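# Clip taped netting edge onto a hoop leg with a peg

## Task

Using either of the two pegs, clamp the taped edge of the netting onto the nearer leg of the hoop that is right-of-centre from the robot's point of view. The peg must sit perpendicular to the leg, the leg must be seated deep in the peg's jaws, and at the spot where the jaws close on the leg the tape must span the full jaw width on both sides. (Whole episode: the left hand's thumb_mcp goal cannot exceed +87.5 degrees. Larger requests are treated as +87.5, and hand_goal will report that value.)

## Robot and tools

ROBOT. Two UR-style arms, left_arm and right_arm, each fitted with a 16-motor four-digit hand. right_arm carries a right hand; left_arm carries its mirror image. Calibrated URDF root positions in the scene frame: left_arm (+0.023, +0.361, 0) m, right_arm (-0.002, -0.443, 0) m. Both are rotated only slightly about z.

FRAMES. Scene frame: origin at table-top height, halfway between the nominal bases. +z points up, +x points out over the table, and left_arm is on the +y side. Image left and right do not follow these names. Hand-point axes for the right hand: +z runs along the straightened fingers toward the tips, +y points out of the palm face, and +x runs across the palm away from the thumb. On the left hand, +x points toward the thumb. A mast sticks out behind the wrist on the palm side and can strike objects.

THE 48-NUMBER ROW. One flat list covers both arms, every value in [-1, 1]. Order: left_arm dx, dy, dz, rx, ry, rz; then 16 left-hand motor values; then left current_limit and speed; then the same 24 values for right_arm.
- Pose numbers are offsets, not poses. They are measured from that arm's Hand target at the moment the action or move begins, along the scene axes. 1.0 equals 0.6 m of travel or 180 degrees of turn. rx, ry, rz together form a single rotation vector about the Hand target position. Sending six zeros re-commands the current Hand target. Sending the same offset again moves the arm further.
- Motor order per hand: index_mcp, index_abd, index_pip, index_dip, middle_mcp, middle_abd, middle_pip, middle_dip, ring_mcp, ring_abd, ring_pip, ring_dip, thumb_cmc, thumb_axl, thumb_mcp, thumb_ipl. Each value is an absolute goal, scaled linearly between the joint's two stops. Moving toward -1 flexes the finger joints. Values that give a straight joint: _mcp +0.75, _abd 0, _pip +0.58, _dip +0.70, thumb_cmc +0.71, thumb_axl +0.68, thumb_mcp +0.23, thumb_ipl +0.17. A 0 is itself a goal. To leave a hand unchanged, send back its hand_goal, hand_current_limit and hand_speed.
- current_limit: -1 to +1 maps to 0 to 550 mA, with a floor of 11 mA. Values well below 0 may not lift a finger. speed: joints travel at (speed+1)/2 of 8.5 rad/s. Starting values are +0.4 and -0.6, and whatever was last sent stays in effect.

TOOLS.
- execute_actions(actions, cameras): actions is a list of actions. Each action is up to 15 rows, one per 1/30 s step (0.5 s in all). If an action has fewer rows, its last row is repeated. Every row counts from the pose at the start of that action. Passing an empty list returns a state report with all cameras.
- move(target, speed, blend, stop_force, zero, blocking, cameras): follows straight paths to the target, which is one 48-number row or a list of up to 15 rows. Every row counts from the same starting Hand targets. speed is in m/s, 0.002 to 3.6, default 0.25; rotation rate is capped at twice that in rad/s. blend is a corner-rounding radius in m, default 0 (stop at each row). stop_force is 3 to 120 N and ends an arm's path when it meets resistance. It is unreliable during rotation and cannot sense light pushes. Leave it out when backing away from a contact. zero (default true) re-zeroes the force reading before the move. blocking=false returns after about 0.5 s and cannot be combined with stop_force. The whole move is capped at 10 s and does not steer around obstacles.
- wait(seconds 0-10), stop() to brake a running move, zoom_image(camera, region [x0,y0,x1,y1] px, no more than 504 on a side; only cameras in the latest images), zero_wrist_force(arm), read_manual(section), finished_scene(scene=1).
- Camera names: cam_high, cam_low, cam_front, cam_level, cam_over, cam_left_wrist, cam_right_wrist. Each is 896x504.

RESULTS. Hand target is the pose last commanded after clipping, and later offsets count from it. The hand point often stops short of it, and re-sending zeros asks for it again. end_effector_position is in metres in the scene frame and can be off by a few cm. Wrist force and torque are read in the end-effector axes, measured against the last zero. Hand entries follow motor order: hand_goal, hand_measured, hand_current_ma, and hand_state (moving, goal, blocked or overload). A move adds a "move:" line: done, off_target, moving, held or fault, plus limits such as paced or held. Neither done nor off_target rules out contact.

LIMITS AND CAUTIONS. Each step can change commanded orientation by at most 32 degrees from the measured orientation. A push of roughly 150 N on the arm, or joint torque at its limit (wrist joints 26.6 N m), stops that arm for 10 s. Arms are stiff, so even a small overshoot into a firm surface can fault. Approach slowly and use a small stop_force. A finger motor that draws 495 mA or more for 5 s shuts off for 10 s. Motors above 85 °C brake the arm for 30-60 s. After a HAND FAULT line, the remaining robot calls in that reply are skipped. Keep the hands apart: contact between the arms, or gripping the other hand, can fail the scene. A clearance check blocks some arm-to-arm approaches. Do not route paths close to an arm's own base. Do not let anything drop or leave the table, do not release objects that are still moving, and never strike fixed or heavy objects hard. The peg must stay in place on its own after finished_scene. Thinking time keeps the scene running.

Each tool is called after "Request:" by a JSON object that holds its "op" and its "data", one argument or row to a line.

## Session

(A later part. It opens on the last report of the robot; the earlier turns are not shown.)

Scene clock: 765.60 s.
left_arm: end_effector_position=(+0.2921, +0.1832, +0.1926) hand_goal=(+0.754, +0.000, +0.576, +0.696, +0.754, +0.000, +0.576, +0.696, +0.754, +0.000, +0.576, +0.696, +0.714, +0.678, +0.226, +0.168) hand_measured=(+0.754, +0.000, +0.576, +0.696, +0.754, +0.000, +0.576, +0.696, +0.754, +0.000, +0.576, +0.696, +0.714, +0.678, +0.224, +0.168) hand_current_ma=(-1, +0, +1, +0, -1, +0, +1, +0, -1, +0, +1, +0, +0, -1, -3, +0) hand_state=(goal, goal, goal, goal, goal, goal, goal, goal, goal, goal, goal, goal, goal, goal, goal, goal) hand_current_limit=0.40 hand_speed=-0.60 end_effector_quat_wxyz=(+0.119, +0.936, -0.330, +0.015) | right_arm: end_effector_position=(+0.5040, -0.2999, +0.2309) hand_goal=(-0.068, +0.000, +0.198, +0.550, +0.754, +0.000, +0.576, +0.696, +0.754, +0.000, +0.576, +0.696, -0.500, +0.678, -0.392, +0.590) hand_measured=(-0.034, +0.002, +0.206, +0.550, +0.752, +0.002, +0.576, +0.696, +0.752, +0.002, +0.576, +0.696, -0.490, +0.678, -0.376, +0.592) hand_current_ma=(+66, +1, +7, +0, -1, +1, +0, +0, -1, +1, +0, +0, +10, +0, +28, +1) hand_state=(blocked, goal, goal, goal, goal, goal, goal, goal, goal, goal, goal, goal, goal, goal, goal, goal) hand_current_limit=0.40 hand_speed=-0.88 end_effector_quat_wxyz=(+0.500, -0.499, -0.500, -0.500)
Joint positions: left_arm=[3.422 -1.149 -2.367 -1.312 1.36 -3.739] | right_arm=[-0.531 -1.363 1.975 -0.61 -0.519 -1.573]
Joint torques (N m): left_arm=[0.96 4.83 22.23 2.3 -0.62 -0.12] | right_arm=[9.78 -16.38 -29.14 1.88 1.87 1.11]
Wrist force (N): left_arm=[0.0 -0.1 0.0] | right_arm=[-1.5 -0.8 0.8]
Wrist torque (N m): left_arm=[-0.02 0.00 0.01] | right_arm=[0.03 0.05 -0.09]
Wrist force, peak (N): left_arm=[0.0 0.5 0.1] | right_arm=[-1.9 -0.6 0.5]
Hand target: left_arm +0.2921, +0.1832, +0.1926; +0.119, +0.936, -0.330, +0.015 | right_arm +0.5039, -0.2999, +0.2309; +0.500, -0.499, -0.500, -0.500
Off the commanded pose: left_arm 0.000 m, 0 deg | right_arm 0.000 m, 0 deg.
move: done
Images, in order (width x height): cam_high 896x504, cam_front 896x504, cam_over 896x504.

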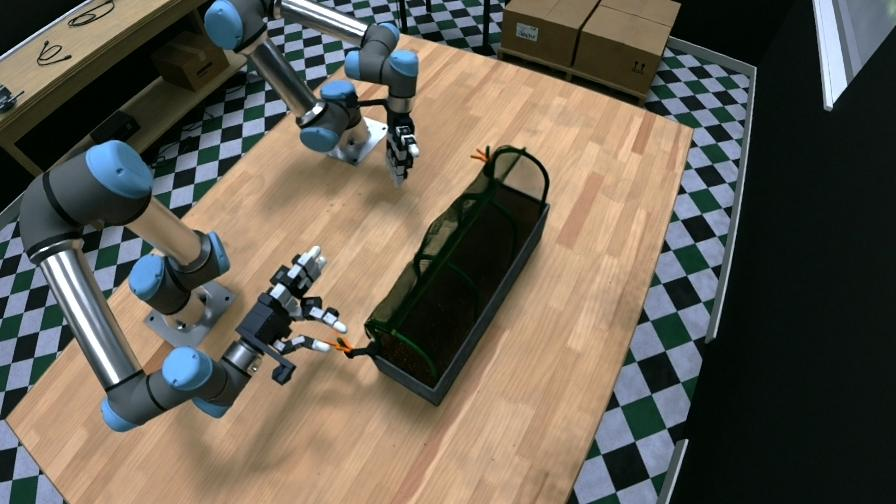

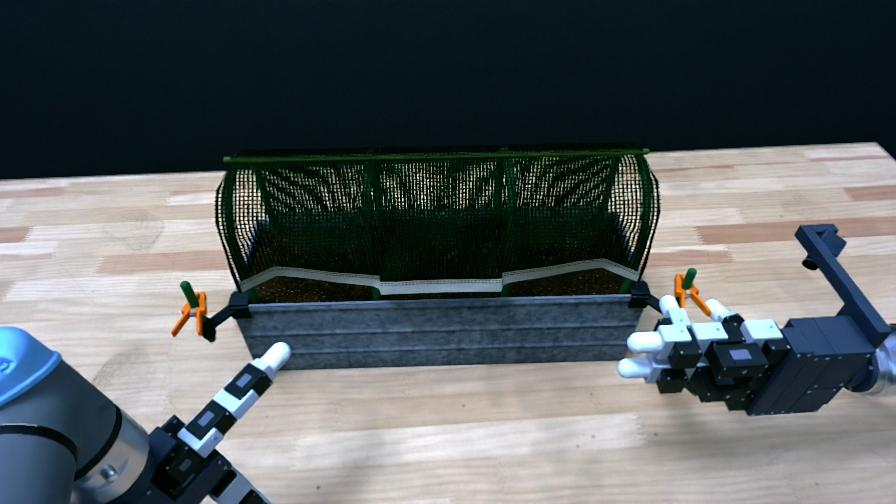

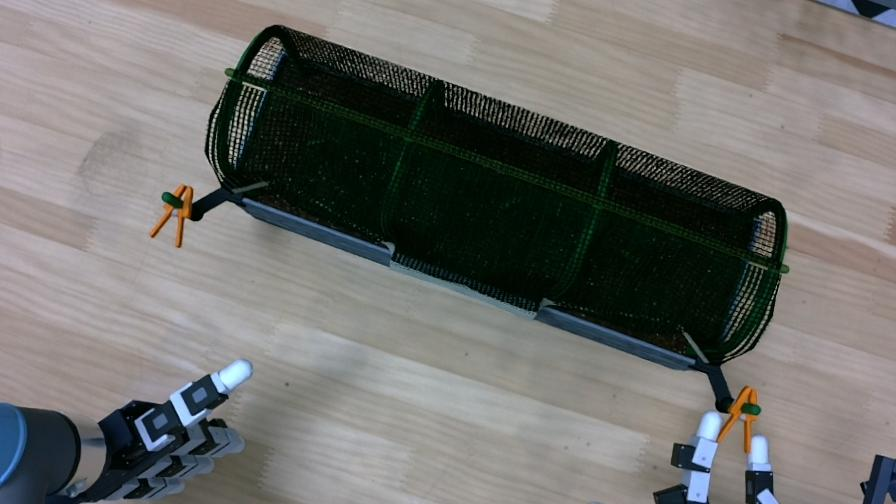

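Request:
{"op": "move", "data": {
  "target": [0,0,0,0,0,0, 0.754,0,0.576,0.696,0.754,0,0.576,0.696,0.754,0,0.576,0.696,0.714,0.678,0.226,0.168,0.4,-0.6, 0,0,0,0,0,0, -0.178,0,0.212,0.623,0.754,0,0.576,0.696,0.754,0,0.576,0.696,-0.5,0.678,-0.539,0.708,0.75,-0.9],
  "speed": 0.06,
  "cameras": ["cam_over","cam_front","cam_high"]
}}

Request:
{"op": "zoom_image", "data": {
  "camera": "cam_over",
  "region": [670, 340, 814, 484]
}}

Request:
{"op": "zoom_image", "data": {
  "camera": "cam_front",
  "region": [630, 240, 790, 360]
}}

Scene clock: 781.33 s.
left_arm: end_effector_position=(+0.2921, +0.1832, +0.1926) hand_goal=(+0.754, +0.000, +0.576, +0.696, +0.754, +0.000, +0.576, +0.696, +0.754, +0.000, +0.576, +0.696, +0.714, +0.678, +0.226, +0.168) hand_measured=(+0.754, +0.000, +0.576, +0.696, +0.754, +0.000, +0.576, +0.696, +0.754, +0.000, +0.576, +0.696, +0.714, +0.678, +0.224, +0.168) hand_current_ma=(-1, +0, +1, +0, -1, +0, +1, +0, -1, +0, +1, +0, +0, -1, -3, +0) hand_state=(goal, goal, goal, goal, goal, goal, goal, goal, goal, goal, goal, goal, goal, goal, goal, goal) hand_current_limit=0.40 hand_speed=-0.60 end_effector_quat_wxyz=(+0.119, +0.936, -0.330, +0.015) | right_arm: end_effector_position=(+0.5039, -0.2999, +0.2309) hand_goal=(-0.178, +0.000, +0.212, +0.624, +0.754, +0.000, +0.576, +0.696, +0.754, +0.000, +0.576, +0.696, -0.500, +0.678, -0.538, +0.708) hand_measured=(-0.076, +0.002, +0.244, +0.632, +0.752, +0.002, +0.576, +0.696, +0.752, +0.002, +0.576, +0.696, -0.490, +0.678, -0.468, +0.722) hand_current_ma=(+322, +1, +53, +7, -1, +1, +0, +0, -1, +1, +0, +0, +10, +0, +251, +28) hand_state=(blocked, goal, blocked, goal, goal, goal, goal, goal, goal, goal, goal, goal, goal, goal, blocked, goal) hand_current_limit=0.75 hand_speed=-0.90 end_effector_quat_wxyz=(+0.500, -0.499, -0.500, -0.500)
Joint positions: left_arm=[3.422 -1.149 -2.367 -1.312 1.36 -3.739] | right_arm=[-0.531 -1.363 1.975 -0.61 -0.519 -1.573]
Joint torques (N m): left_arm=[1.63 5.12 22.46 2.26 -0.53 -0.17] | right_arm=[7.83 -18.25 -26.74 2.13 1.63 1.17]
Wrist force (N): left_arm=[-0.1 0.4 0.2] | right_arm=[-1.5 1.0 0.9]
Wrist torque (N m): left_arm=[0.04 0.01 -0.01] | right_arm=[0.16 0.05 -0.12]
Wrist force, peak (N): left_arm=[-0.2 0.4 0.2] | right_arm=[-1.6 -0.4 1.7]
Hand target: left_arm +0.2921, +0.1832, +0.1926; +0.119, +0.936, -0.330, +0.015 | right_arm +0.5039, -0.2999, +0.2309; +0.500, -0.499, -0.500, -0.500
Off the commanded pose: left_arm 0.000 m, 0 deg | right_arm 0.000 m, 0 deg.
move: done
Images, in order (width x height): cam_high 896x504, cam_front 896x504, cam_over 896x504.

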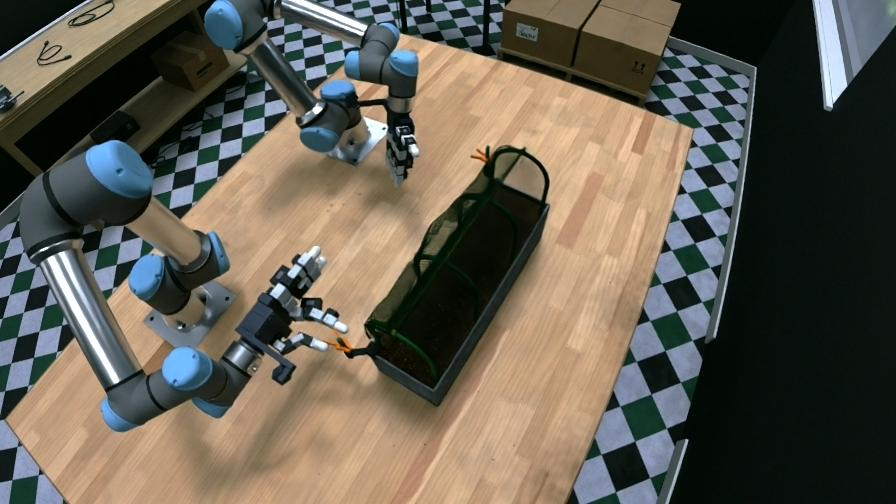

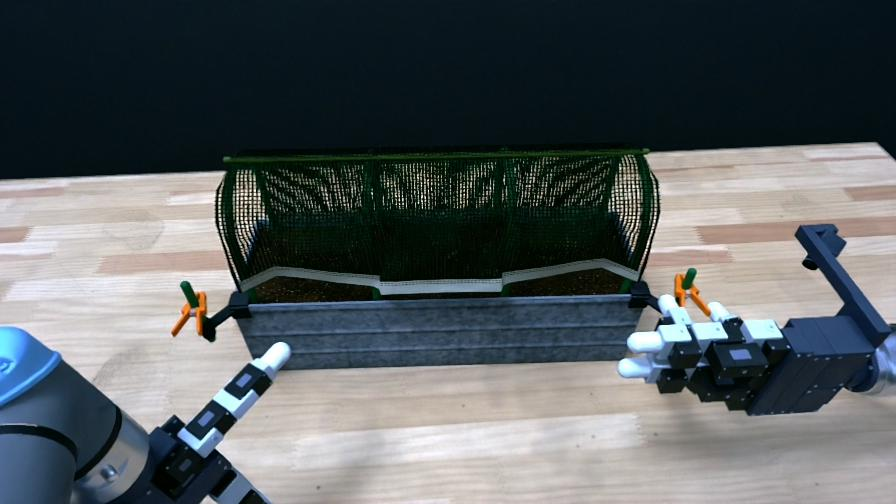

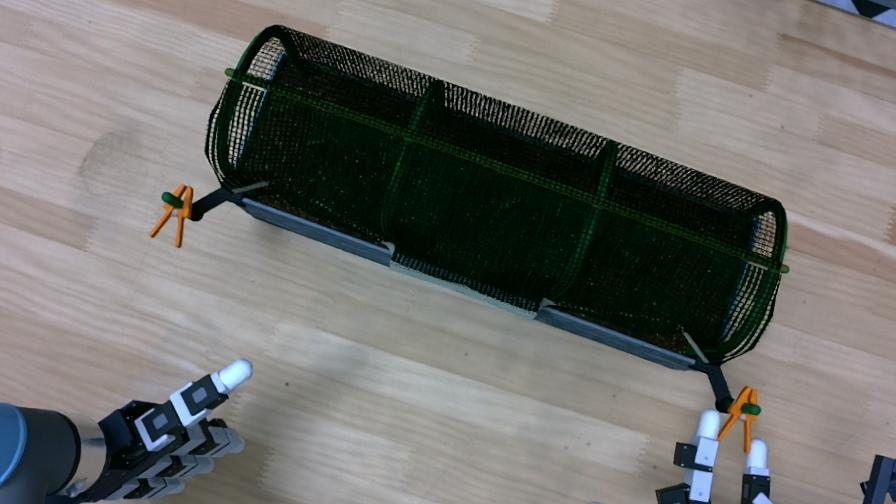

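Scaled by 3.500.

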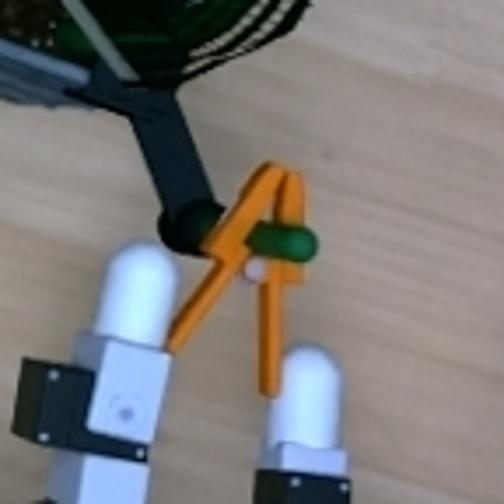

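Scaled by 3.150.

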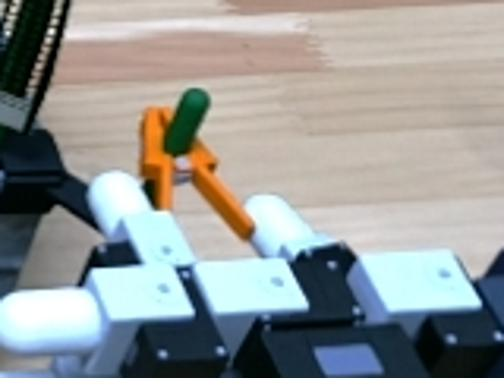

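Request:
{"op": "move", "data": {
  "target": [0,0,0,0,0,0, 0.754,0,0.576,0.696,0.754,0,0.576,0.696,0.754,0,0.576,0.696,0.714,0.678,0.226,0.168,0.4,-0.6, 0,0,0,0,0,0, -0.30,0,0.19,0.60,0.754,0,0.576,0.696,0.754,0,0.576,0.696,-0.5,0.678,-0.66,0.69,0.75,-0.9],
  "speed": 0.06,
  "cameras": ["cam_over","cam_front","cam_high"]
}}

Request:
{"op": "zoom_image", "data": {
  "camera": "cam_over",
  "region": [670, 340, 814, 484]
}}

Request:
{"op": "zoom_image", "data": {
  "camera": "cam_front",
  "region": [630, 240, 790, 360]
}}

Scene clock: 799.20 s.
left_arm: end_effector_position=(+0.2921, +0.1832, +0.1926) hand_goal=(+0.754, +0.000, +0.576, +0.696, +0.754, +0.000, +0.576, +0.696, +0.754, +0.000, +0.576, +0.696, +0.714, +0.678, +0.226, +0.168) hand_measured=(+0.754, +0.000, +0.576, +0.696, +0.754, +0.000, +0.576, +0.696, +0.754, +0.000, +0.576, +0.696, +0.714, +0.678, +0.224, +0.168) hand_current_ma=(-1, +0, +1, +0, -1, +0, +1, +0, -1, +0, +1, +0, +0, -1, -3, +0) hand_state=(goal, goal, goal, goal, goal, goal, goal, goal, goal, goal, goal, goal, goal, goal, goal, goal) hand_current_limit=0.40 hand_speed=-0.60 end_effector_quat_wxyz=(+0.119, +0.936, -0.330, +0.015) | right_arm: end_effector_position=(+0.5039, -0.2999, +0.2309) hand_goal=(-0.300, +0.000, +0.190, +0.600, +0.754, +0.000, +0.576, +0.696, +0.754, +0.000, +0.576, +0.696, -0.500, +0.678, -0.660, +0.690) hand_measured=(-0.076, +0.002, +0.244, +0.628, +0.752, +0.002, +0.576, +0.696, +0.752, +0.002, +0.576, +0.696, -0.490, +0.678, -0.482, +0.722) hand_current_ma=(+481, +1, +114, +46, -1, +1, +0, +0, -1, +1, +0, +0, +10, +0, +481, +87) hand_state=(blocked, goal, blocked, blocked, goal, goal, goal, goal, goal, goal, goal, goal, goal, goal, blocked, blocked) hand_current_limit=0.75 hand_speed=-0.90 end_effector_quat_wxyz=(+0.500, -0.499, -0.500, -0.500)
Joint positions: left_arm=[3.422 -1.149 -2.367 -1.312 1.36 -3.739] | right_arm=[-0.531 -1.363 1.975 -0.61 -0.519 -1.573]
Joint torques (N m): left_arm=[1.68 5.83 23.07 2.31 -0.53 -0.23] | right_arm=[5.72 -19.12 -24.16 2.19 0.18 0.7]
Wrist force (N): left_arm=[0.0 0.3 0.0] | right_arm=[-1.4 3.0 1.1]
Wrist torque (N m): left_arm=[0.03 0.00 0.00] | right_arm=[0.21 0.04 -0.14]
Wrist force, peak (N): left_arm=[0.1 0.5 0.0] | right_arm=[-1.6 3.1 0.8]
Hand target: left_arm +0.2921, +0.1832, +0.1926; +0.119, +0.936, -0.330, +0.015 | right_arm +0.5039, -0.2999, +0.2309; +0.500, -0.499, -0.500, -0.500
Off the commanded pose: left_arm 0.000 m, 0 deg | right_arm 0.000 m, 0 deg.
move: done
Images, in order (width x height): cam_high 896x504, cam_front 896x504, cam_over 896x504.

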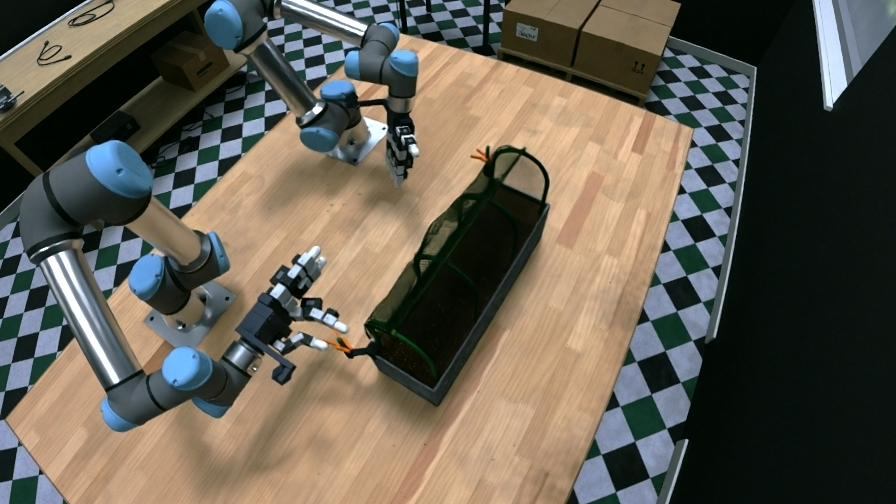

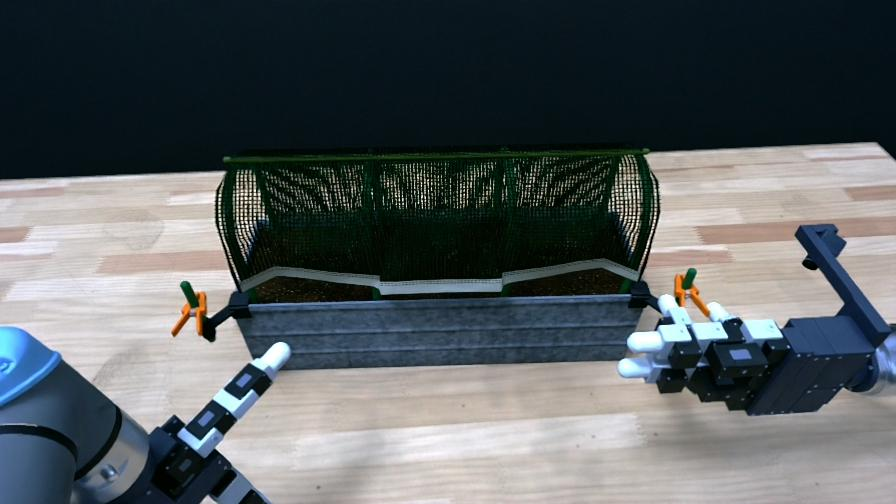

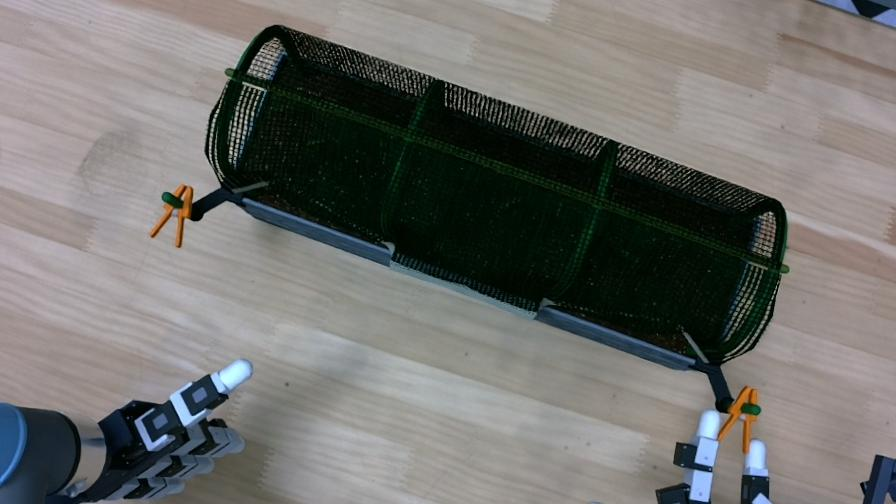

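Scaled by 3.500.

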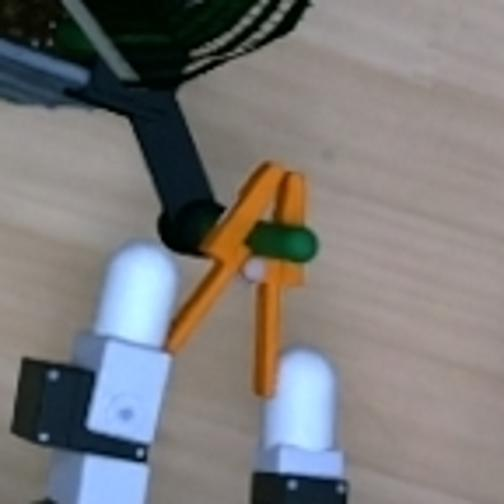

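Scaled by 3.150.

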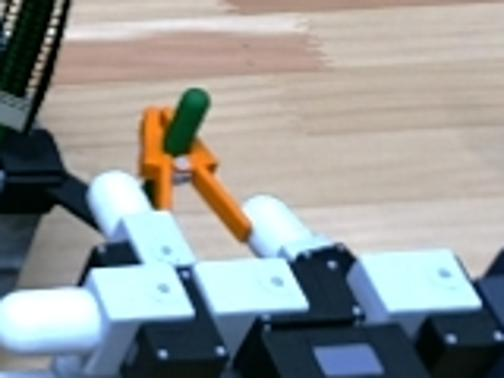

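Request:
{"op": "move", "data": {
  "target": [
    [0,0,0,0,0,0, 0.754,0,0.576,0.696,0.754,0,0.576,0.696,0.754,0,0.576,0.696,0.714,0.678,0.226,0.168,0.4,-0.6, 0,0,0,0,0,0, 0.137,0,0.139,0.261,0.754,0,0.576,0.696,0.754,0,0.576,0.696,-0.5,0.678,-0.112,0.276,0.4,-0.8],
    [0,0,0,0,0,0, 0.754,0,0.576,0.696,0.754,0,0.576,0.696,0.754,0,0.576,0.696,0.714,0.678,0.226,0.168,0.4,-0.6, -0.18,0,0.02,0,0,0, 0.137,0,0.139,0.261,0.754,0,0.576,0.696,0.754,0,0.576,0.696,-0.5,0.678,-0.112,0.276,0.4,-0.8]
  ],
  "speed": 0.12,
  "cameras": ["cam_over","cam_level"]
}}

Request:
{"op": "move", "data": {
  "target": [0,0,0,0,0,0, 0.754,0,0.576,0.696,0.754,0,0.576,0.696,0.754,0,0.576,0.696,0.714,0.678,0.226,0.168,0.4,-0.6, 0.1,-0.03,0.12,-0.5,0,0, 0.754,0.75,0.576,0.696,0.754,-0.62,0.576,0.696,0.754,-1,0.576,0.696,0.714,0.678,0.226,0.168,0.4,-0.6],
  "speed": 0.25,
  "cameras": ["all"]
}}

Scene clock: 1568.57 s.
left_arm: end_effector_position=(+0.2921, +0.1832, +0.1926) hand_goal=(+0.754, +0.000, +0.576, +0.696, +0.754, +0.000, +0.576, +0.696, +0.754, +0.000, +0.576, +0.696, +0.714, +0.678, +0.226, +0.168) hand_measured=(+0.754, +0.000, +0.576, +0.696, +0.754, +0.000, +0.576, +0.696, +0.754, +0.000, +0.576, +0.696, +0.714, +0.678, +0.224, +0.168) hand_current_ma=(-1, +0, +1, +0, -1, +0, +1, +0, -1, +0, +1, +0, +0, -1, -3, +0) hand_state=(goal, goal, goal, goal, goal, goal, goal, goal, goal, goal, goal, goal, goal, goal, goal, goal) hand_current_limit=0.40 hand_speed=-0.60 end_effector_quat_wxyz=(+0.119, +0.936, -0.330, +0.015) | right_arm: end_effector_position=(+0.3960, -0.2999, +0.2429) hand_goal=(+0.138, +0.000, +0.140, +0.262, +0.754, +0.000, +0.576, +0.696, +0.754, +0.000, +0.576, +0.696, -0.500, +0.678, -0.112, +0.276) hand_measured=(+0.136, +0.002, +0.144, +0.264, +0.752, +0.002, +0.576, +0.696, +0.752, +0.002, +0.576, +0.696, -0.490, +0.682, -0.114, +0.278) hand_current_ma=(-1, +1, +2, +2, -1, +1, +0, +0, -1, +1, +0, +0, +10, +3, -1, +1) hand_state=(goal, goal, goal, goal, goal, goal, goal, goal, goal, goal, goal, goal, goal, goal, goal, goal) hand_current_limit=0.40 hand_speed=-0.80 end_effector_quat_wxyz=(+0.500, -0.499, -0.500, -0.500)
Joint positions: left_arm=[3.422 -1.149 -2.367 -1.312 1.36 -3.739] | right_arm=[-0.706 -1.635 2.235 -0.599 -0.694 -1.573]
Joint torques (N m): left_arm=[1.69 5.86 22.65 2.26 -0.6 -0.24] | right_arm=[2.57 -21.71 -18.36 -0.36 -0.1 1.2]
Motor temperatures (°C): left_arm=[26 27 38 41 38 40] | right_arm=[36 33 29 39 40 35]
Wrist force (N): left_arm=[-0.2 0.2 0.1] | right_arm=[-1.4 -1.2 0.2]
Wrist torque (N m): left_arm=[0.02 0.02 -0.02] | right_arm=[-0.04 0.00 -0.08]
Wrist force, peak (N): left_arm=[-0.1 0.5 0.1] | right_arm=[-1.5 3.4 0.9]
Hand target: left_arm +0.2921, +0.1832, +0.1926; +0.119, +0.936, -0.330, +0.015 | right_arm +0.3959, -0.2999, +0.2429; +0.500, -0.499, -0.500, -0.500
Off the commanded pose: left_arm 0.000 m, 0 deg | right_arm 0.000 m, 0 deg.
move: done
Images, in order (width x height): cam_level 896x504, cam_over 896x504.

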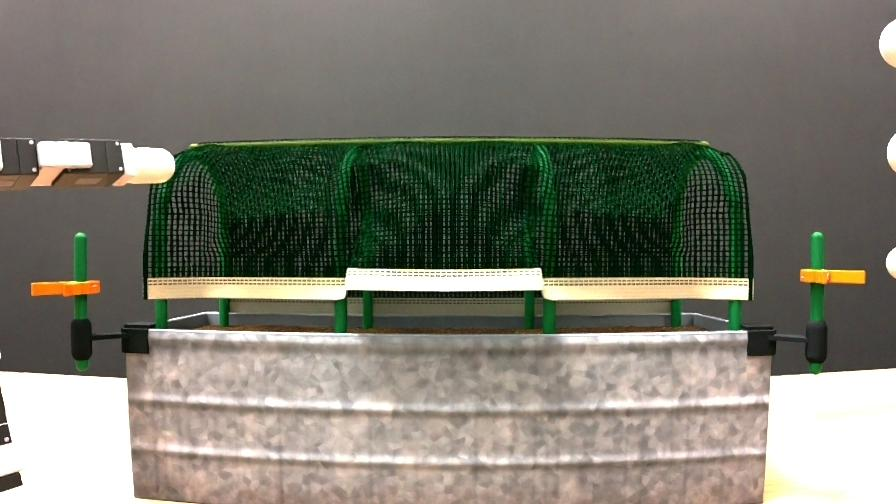

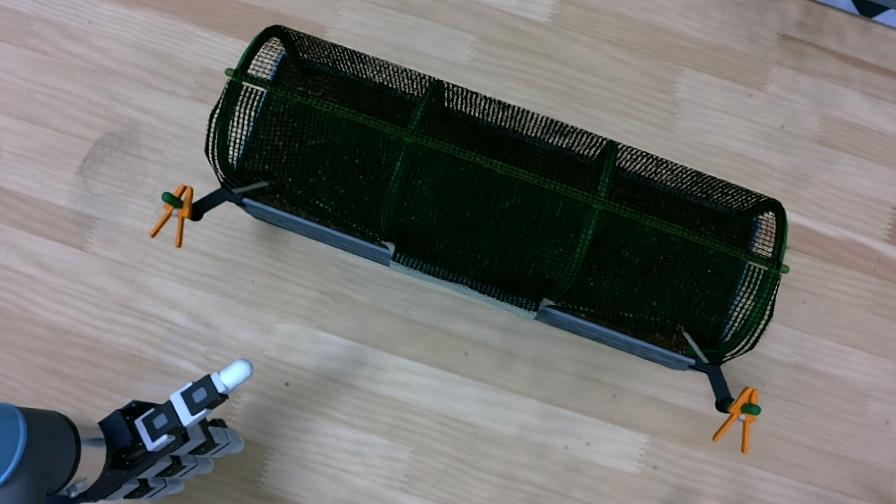

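Scene clock: 1572.20 s.
left_arm: end_effector_position=(+0.2921, +0.1832, +0.1926) hand_goal=(+0.754, +0.000, +0.576, +0.696, +0.754, +0.000, +0.576, +0.696, +0.754, +0.000, +0.576, +0.696, +0.714, +0.678, +0.226, +0.168) hand_measured=(+0.754, +0.000, +0.576, +0.696, +0.754, +0.000, +0.576, +0.696, +0.754, +0.000, +0.576, +0.696, +0.714, +0.678, +0.224, +0.168) hand_current_ma=(-1, +0, +1, +0, -1, +0, +1, +0, -1, +0, +1, +0, +0, -1, -3, +0) hand_state=(goal, goal, goal, goal, goal, goal, goal, goal, goal, goal, goal, goal, goal, goal, goal, goal) hand_current_limit=0.40 hand_speed=-0.60 end_effector_quat_wxyz=(+0.119, +0.936, -0.330, +0.015) | right_arm: end_effector_position=(+0.4560, -0.3178, +0.3149) hand_goal=(+0.754, +0.750, +0.576, +0.696, +0.754, -0.620, +0.576, +0.696, +0.754, -1.000, +0.576, +0.696, +0.714, +0.678, +0.226, +0.168) hand_measured=(+0.752, +0.750, +0.574, +0.694, +0.752, -0.612, +0.576, +0.696, +0.752, -0.990, +0.576, +0.696, +0.712, +0.680, +0.222, +0.168) hand_current_ma=(-2, +0, -2, -1, -1, +6, +0, +0, -1, +9, +0, +0, -1, +2, -3, +0) hand_state=(goal, goal, goal, goal, goal, goal, goal, goal, goal, goal, goal, goal, goal, goal, goal, goal) hand_current_limit=0.40 hand_speed=-0.60 end_effector_quat_wxyz=(-0.001, +0.707, +0.707, +0.000)
Joint positions: left_arm=[3.422 -1.149 -2.367 -1.312 1.36 -3.739] | right_arm=[0.025 -1.839 1.91 -1.641 -1.57 0.036]
Joint torques (N m): left_arm=[0.95 5.41 22.37 2.22 -0.54 -0.14] | right_arm=[2.01 -19.82 -15.94 -1.7 -1.42 -0.06]
Wrist force (N): left_arm=[0.0 0.2 0.0] | right_arm=[0.1 -1.5 1.0]
Wrist torque (N m): left_arm=[0.02 0.00 0.00] | right_arm=[-0.16 0.05 0.00]
Wrist force, peak (N): left_arm=[-0.1 0.4 0.2] | right_arm=[-0.4 -2.2 1.2]
Hand target: left_arm +0.2921, +0.1832, +0.1926; +0.119, +0.936, -0.330, +0.015 | right_arm +0.4559, -0.3179, +0.3149; +0.000, +0.707, +0.707, +0.000
Off the commanded pose: left_arm 0.000 m, 0 deg | right_arm 0.000 m, 0 deg.
move: done

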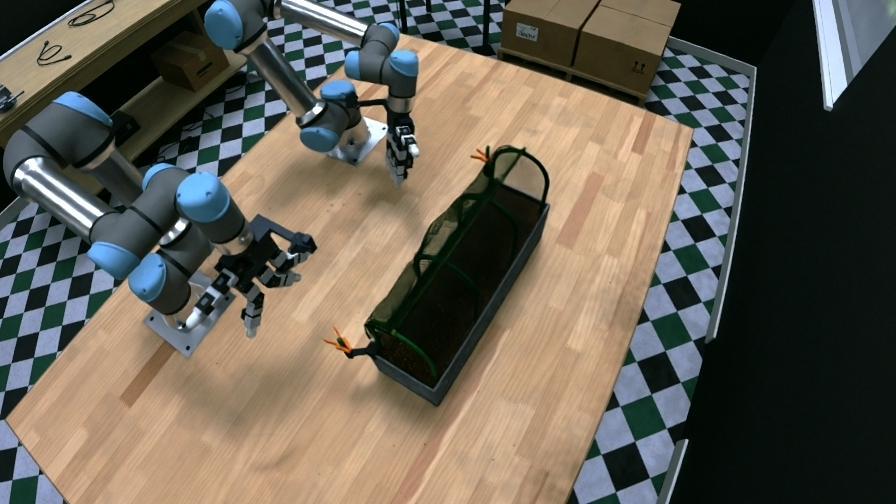

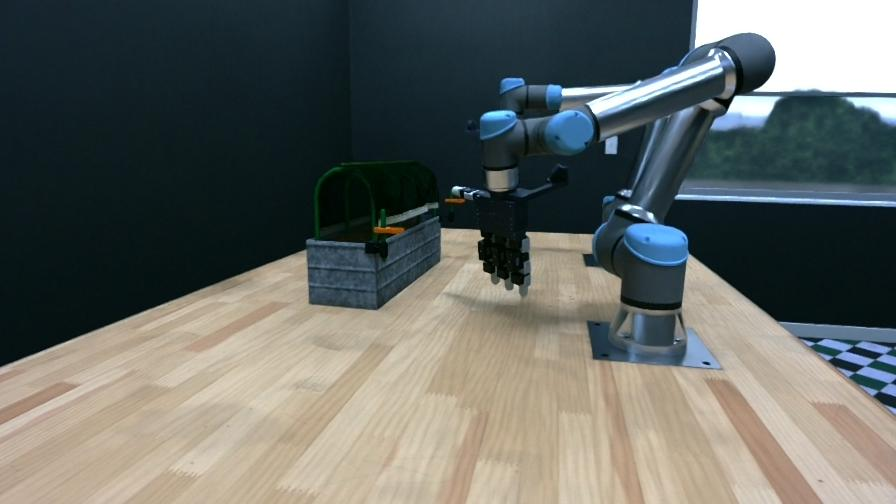

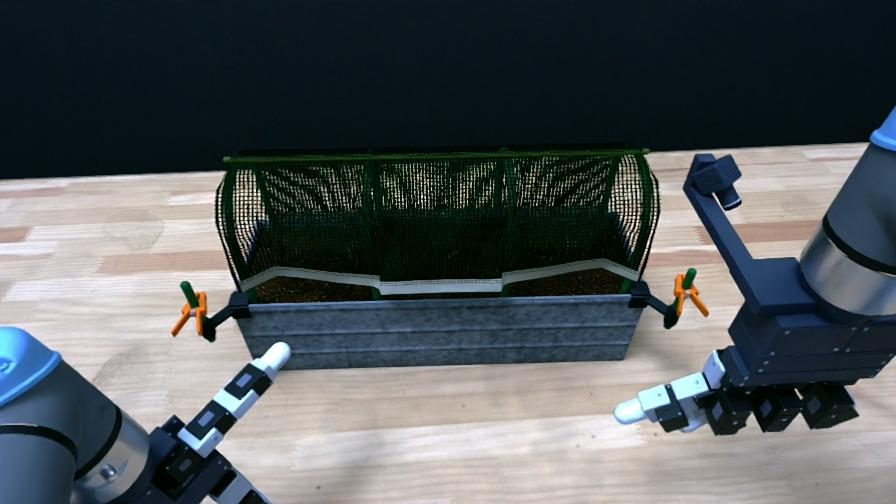

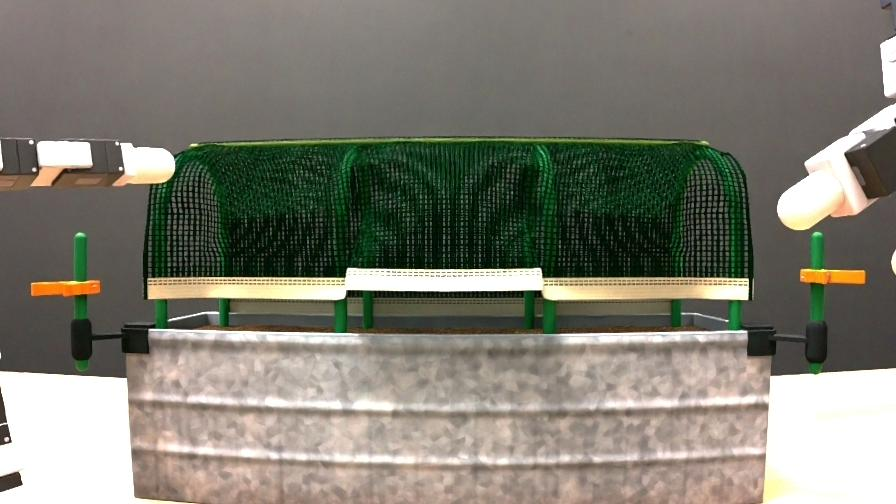

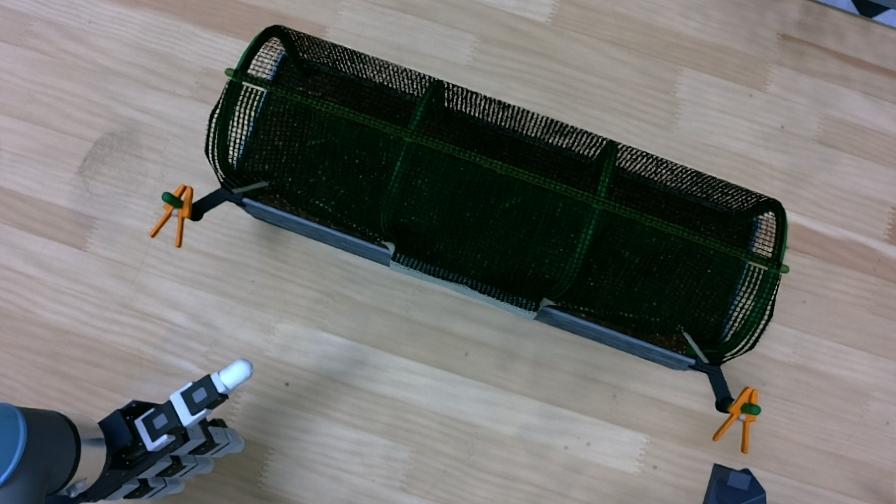

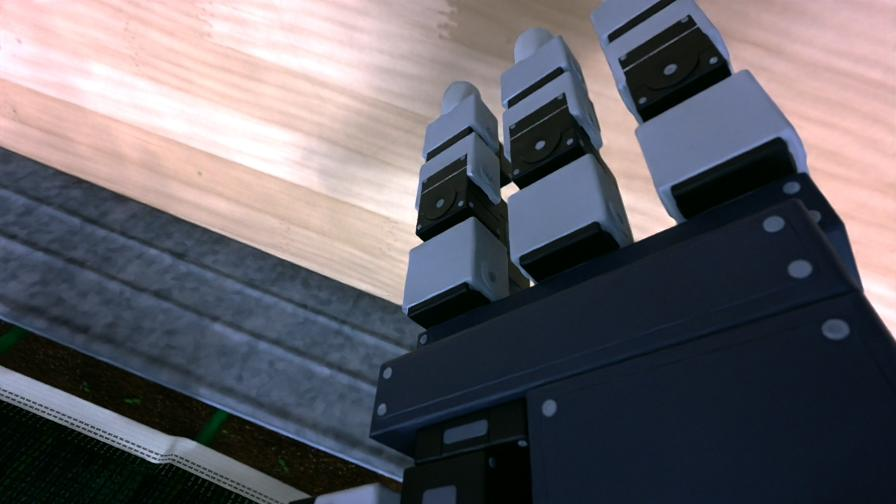

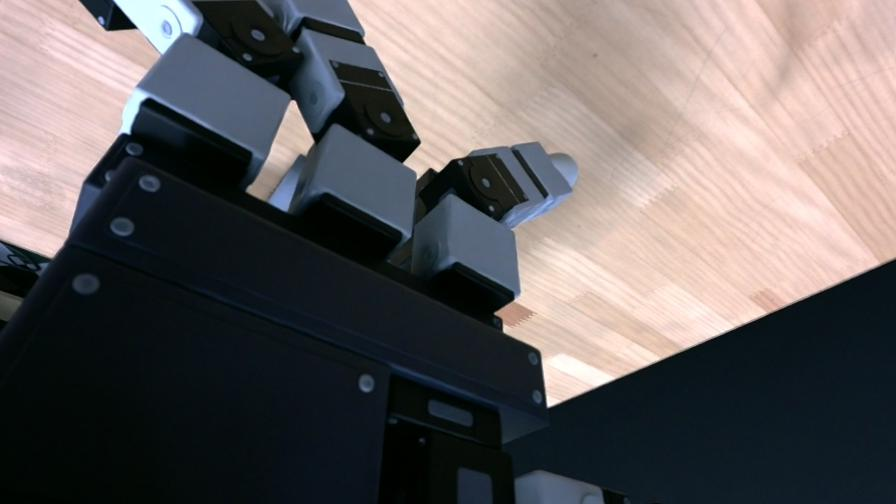

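Request:
{"op": "move", "data": {
  "target": [0,0,0,0,0,0, 0.754,0,0.576,0.696,0.754,0,0.576,0.696,0.754,0,0.576,0.696,0.714,0.678,0.226,0.168,0.4,-0.6, 0.1233,0,-0.0883,0,0,0, 0.754,0.75,0.576,0.696,0.754,-0.62,0.576,0.696,0.754,-1,0.576,0.696,0.714,0.678,0.226,0.168,0.4,-0.6],
  "speed": 0.2,
  "cameras": ["cam_high","cam_front","cam_level","cam_over","cam_right_wrist"]
}}

Request:
{"op": "zoom_image", "data": {
  "camera": "cam_front",
  "region": [600, 200, 850, 400]
}}

Request:
{"op": "zoom_image", "data": {
  "camera": "cam_over",
  "region": [650, 340, 850, 504]
}}

Request:
{"op": "zoom_image", "data": {
  "camera": "cam_high",
  "region": [240, 200, 420, 380]
}}

Scene clock: 1595.00 s.
left_arm: end_effector_position=(+0.2921, +0.1832, +0.1926) hand_goal=(+0.754, +0.000, +0.576, +0.696, +0.754, +0.000, +0.576, +0.696, +0.754, +0.000, +0.576, +0.696, +0.714, +0.678, +0.226, +0.168) hand_measured=(+0.754, +0.000, +0.576, +0.696, +0.754, +0.000, +0.576, +0.696, +0.754, +0.000, +0.576, +0.696, +0.714, +0.678, +0.224, +0.168) hand_current_ma=(-1, +0, +1, +0, -1, +0, +1, +0, -1, +0, +1, +0, +0, -1, -3, +0) hand_state=(goal, goal, goal, goal, goal, goal, goal, goal, goal, goal, goal, goal, goal, goal, goal, goal) hand_current_limit=0.40 hand_speed=-0.60 end_effector_quat_wxyz=(+0.119, +0.936, -0.330, +0.015) | right_arm: end_effector_position=(+0.5299, -0.3179, +0.2621) hand_goal=(+0.754, +0.750, +0.576, +0.696, +0.754, -0.620, +0.576, +0.696, +0.754, -1.000, +0.576, +0.696, +0.714, +0.678, +0.226, +0.168) hand_measured=(+0.752, +0.750, +0.574, +0.694, +0.752, -0.612, +0.576, +0.696, +0.752, -0.990, +0.576, +0.696, +0.712, +0.680, +0.222, +0.168) hand_current_ma=(-1, +0, -2, -1, -1, +6, +0, +0, -1, +9, +0, +0, -1, +2, -3, +0) hand_state=(goal, goal, goal, goal, goal, goal, goal, goal, goal, goal, goal, goal, goal, goal, goal, goal) hand_current_limit=0.40 hand_speed=-0.60 end_effector_quat_wxyz=(+0.000, +0.707, +0.707, +0.000)
Joint positions: left_arm=[3.422 -1.149 -2.367 -1.312 1.36 -3.739] | right_arm=[0.019 -1.639 1.883 -1.814 -1.57 0.03]
Joint torques (N m): left_arm=[1.21 6.09 22.7 2.2 -0.68 -0.16] | right_arm=[9.27 -11.82 -14.13 -3.39 0.94 1.52]
Wrist force (N): left_arm=[-0.1 0.1 0.2] | right_arm=[-0.2 -2.0 1.3]
Wrist torque (N m): left_arm=[0.00 0.02 -0.01] | right_arm=[-0.26 0.07 -0.05]
Wrist force, peak (N): left_arm=[-0.1 0.4 0.3] | right_arm=[0.4 -3.1 0.1]
Hand target: left_arm +0.2921, +0.1832, +0.1926; +0.119, +0.936, -0.330, +0.015 | right_arm +0.5299, -0.3179, +0.2620; +0.000, +0.707, +0.707, +0.000
Off the commanded pose: left_arm 0.000 m, 0 deg | right_arm 0.000 m, 0 deg.
move: done
Images, in order (width x height): cam_high 896x504, cam_front 896x504, cam_level 896x504, cam_over 896x504, cam_right_wrist 896x504.

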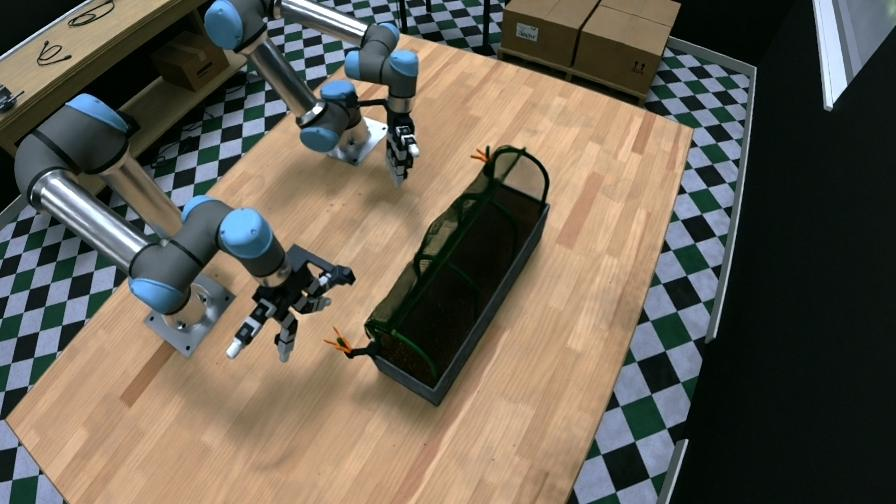

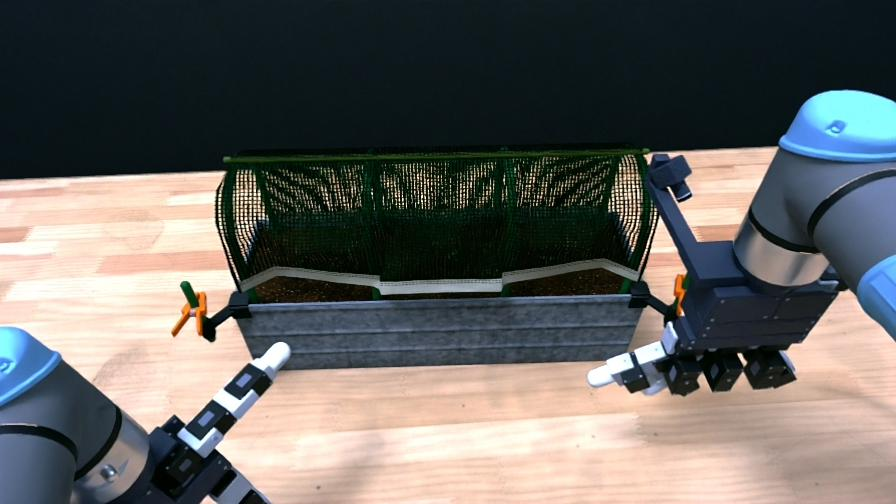

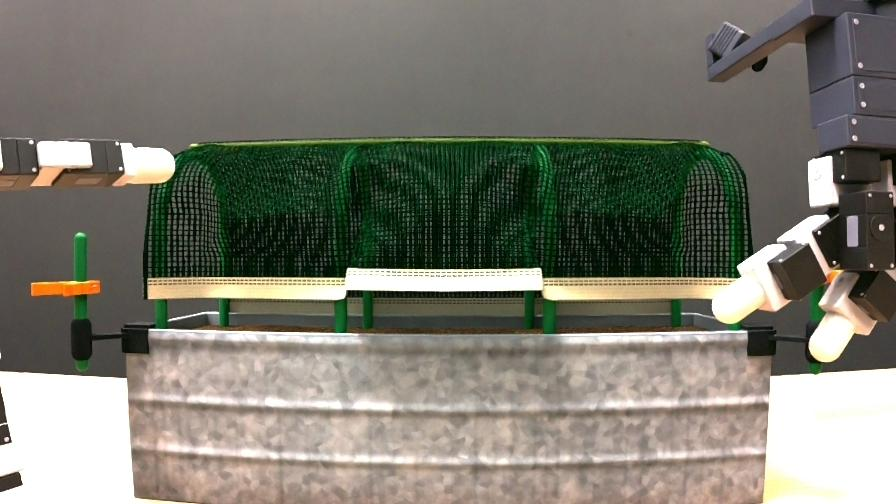

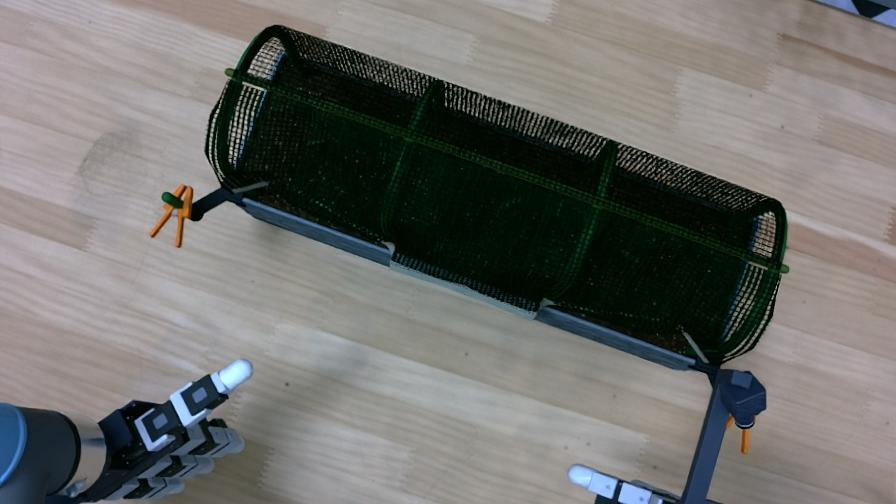

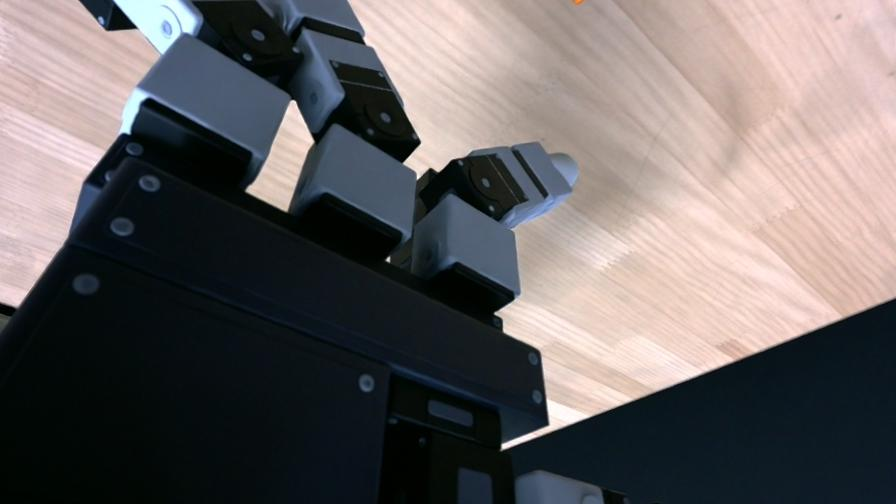

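Scaled by 2.016.

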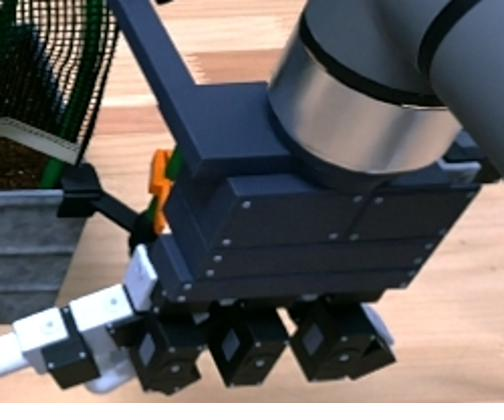

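Scaled by 2.520.

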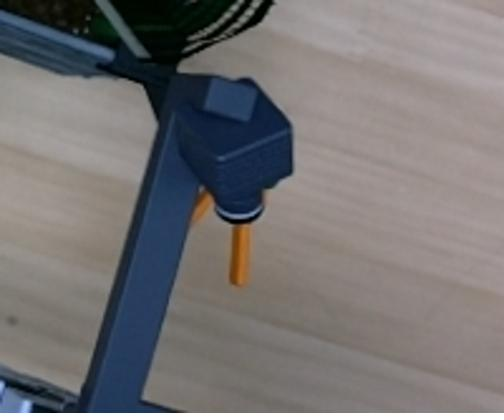

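Scaled by 2.800.

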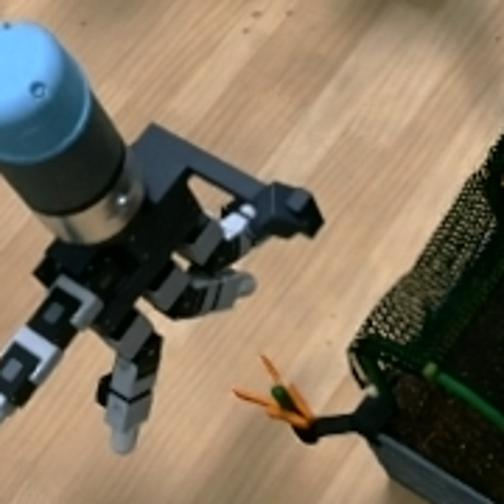

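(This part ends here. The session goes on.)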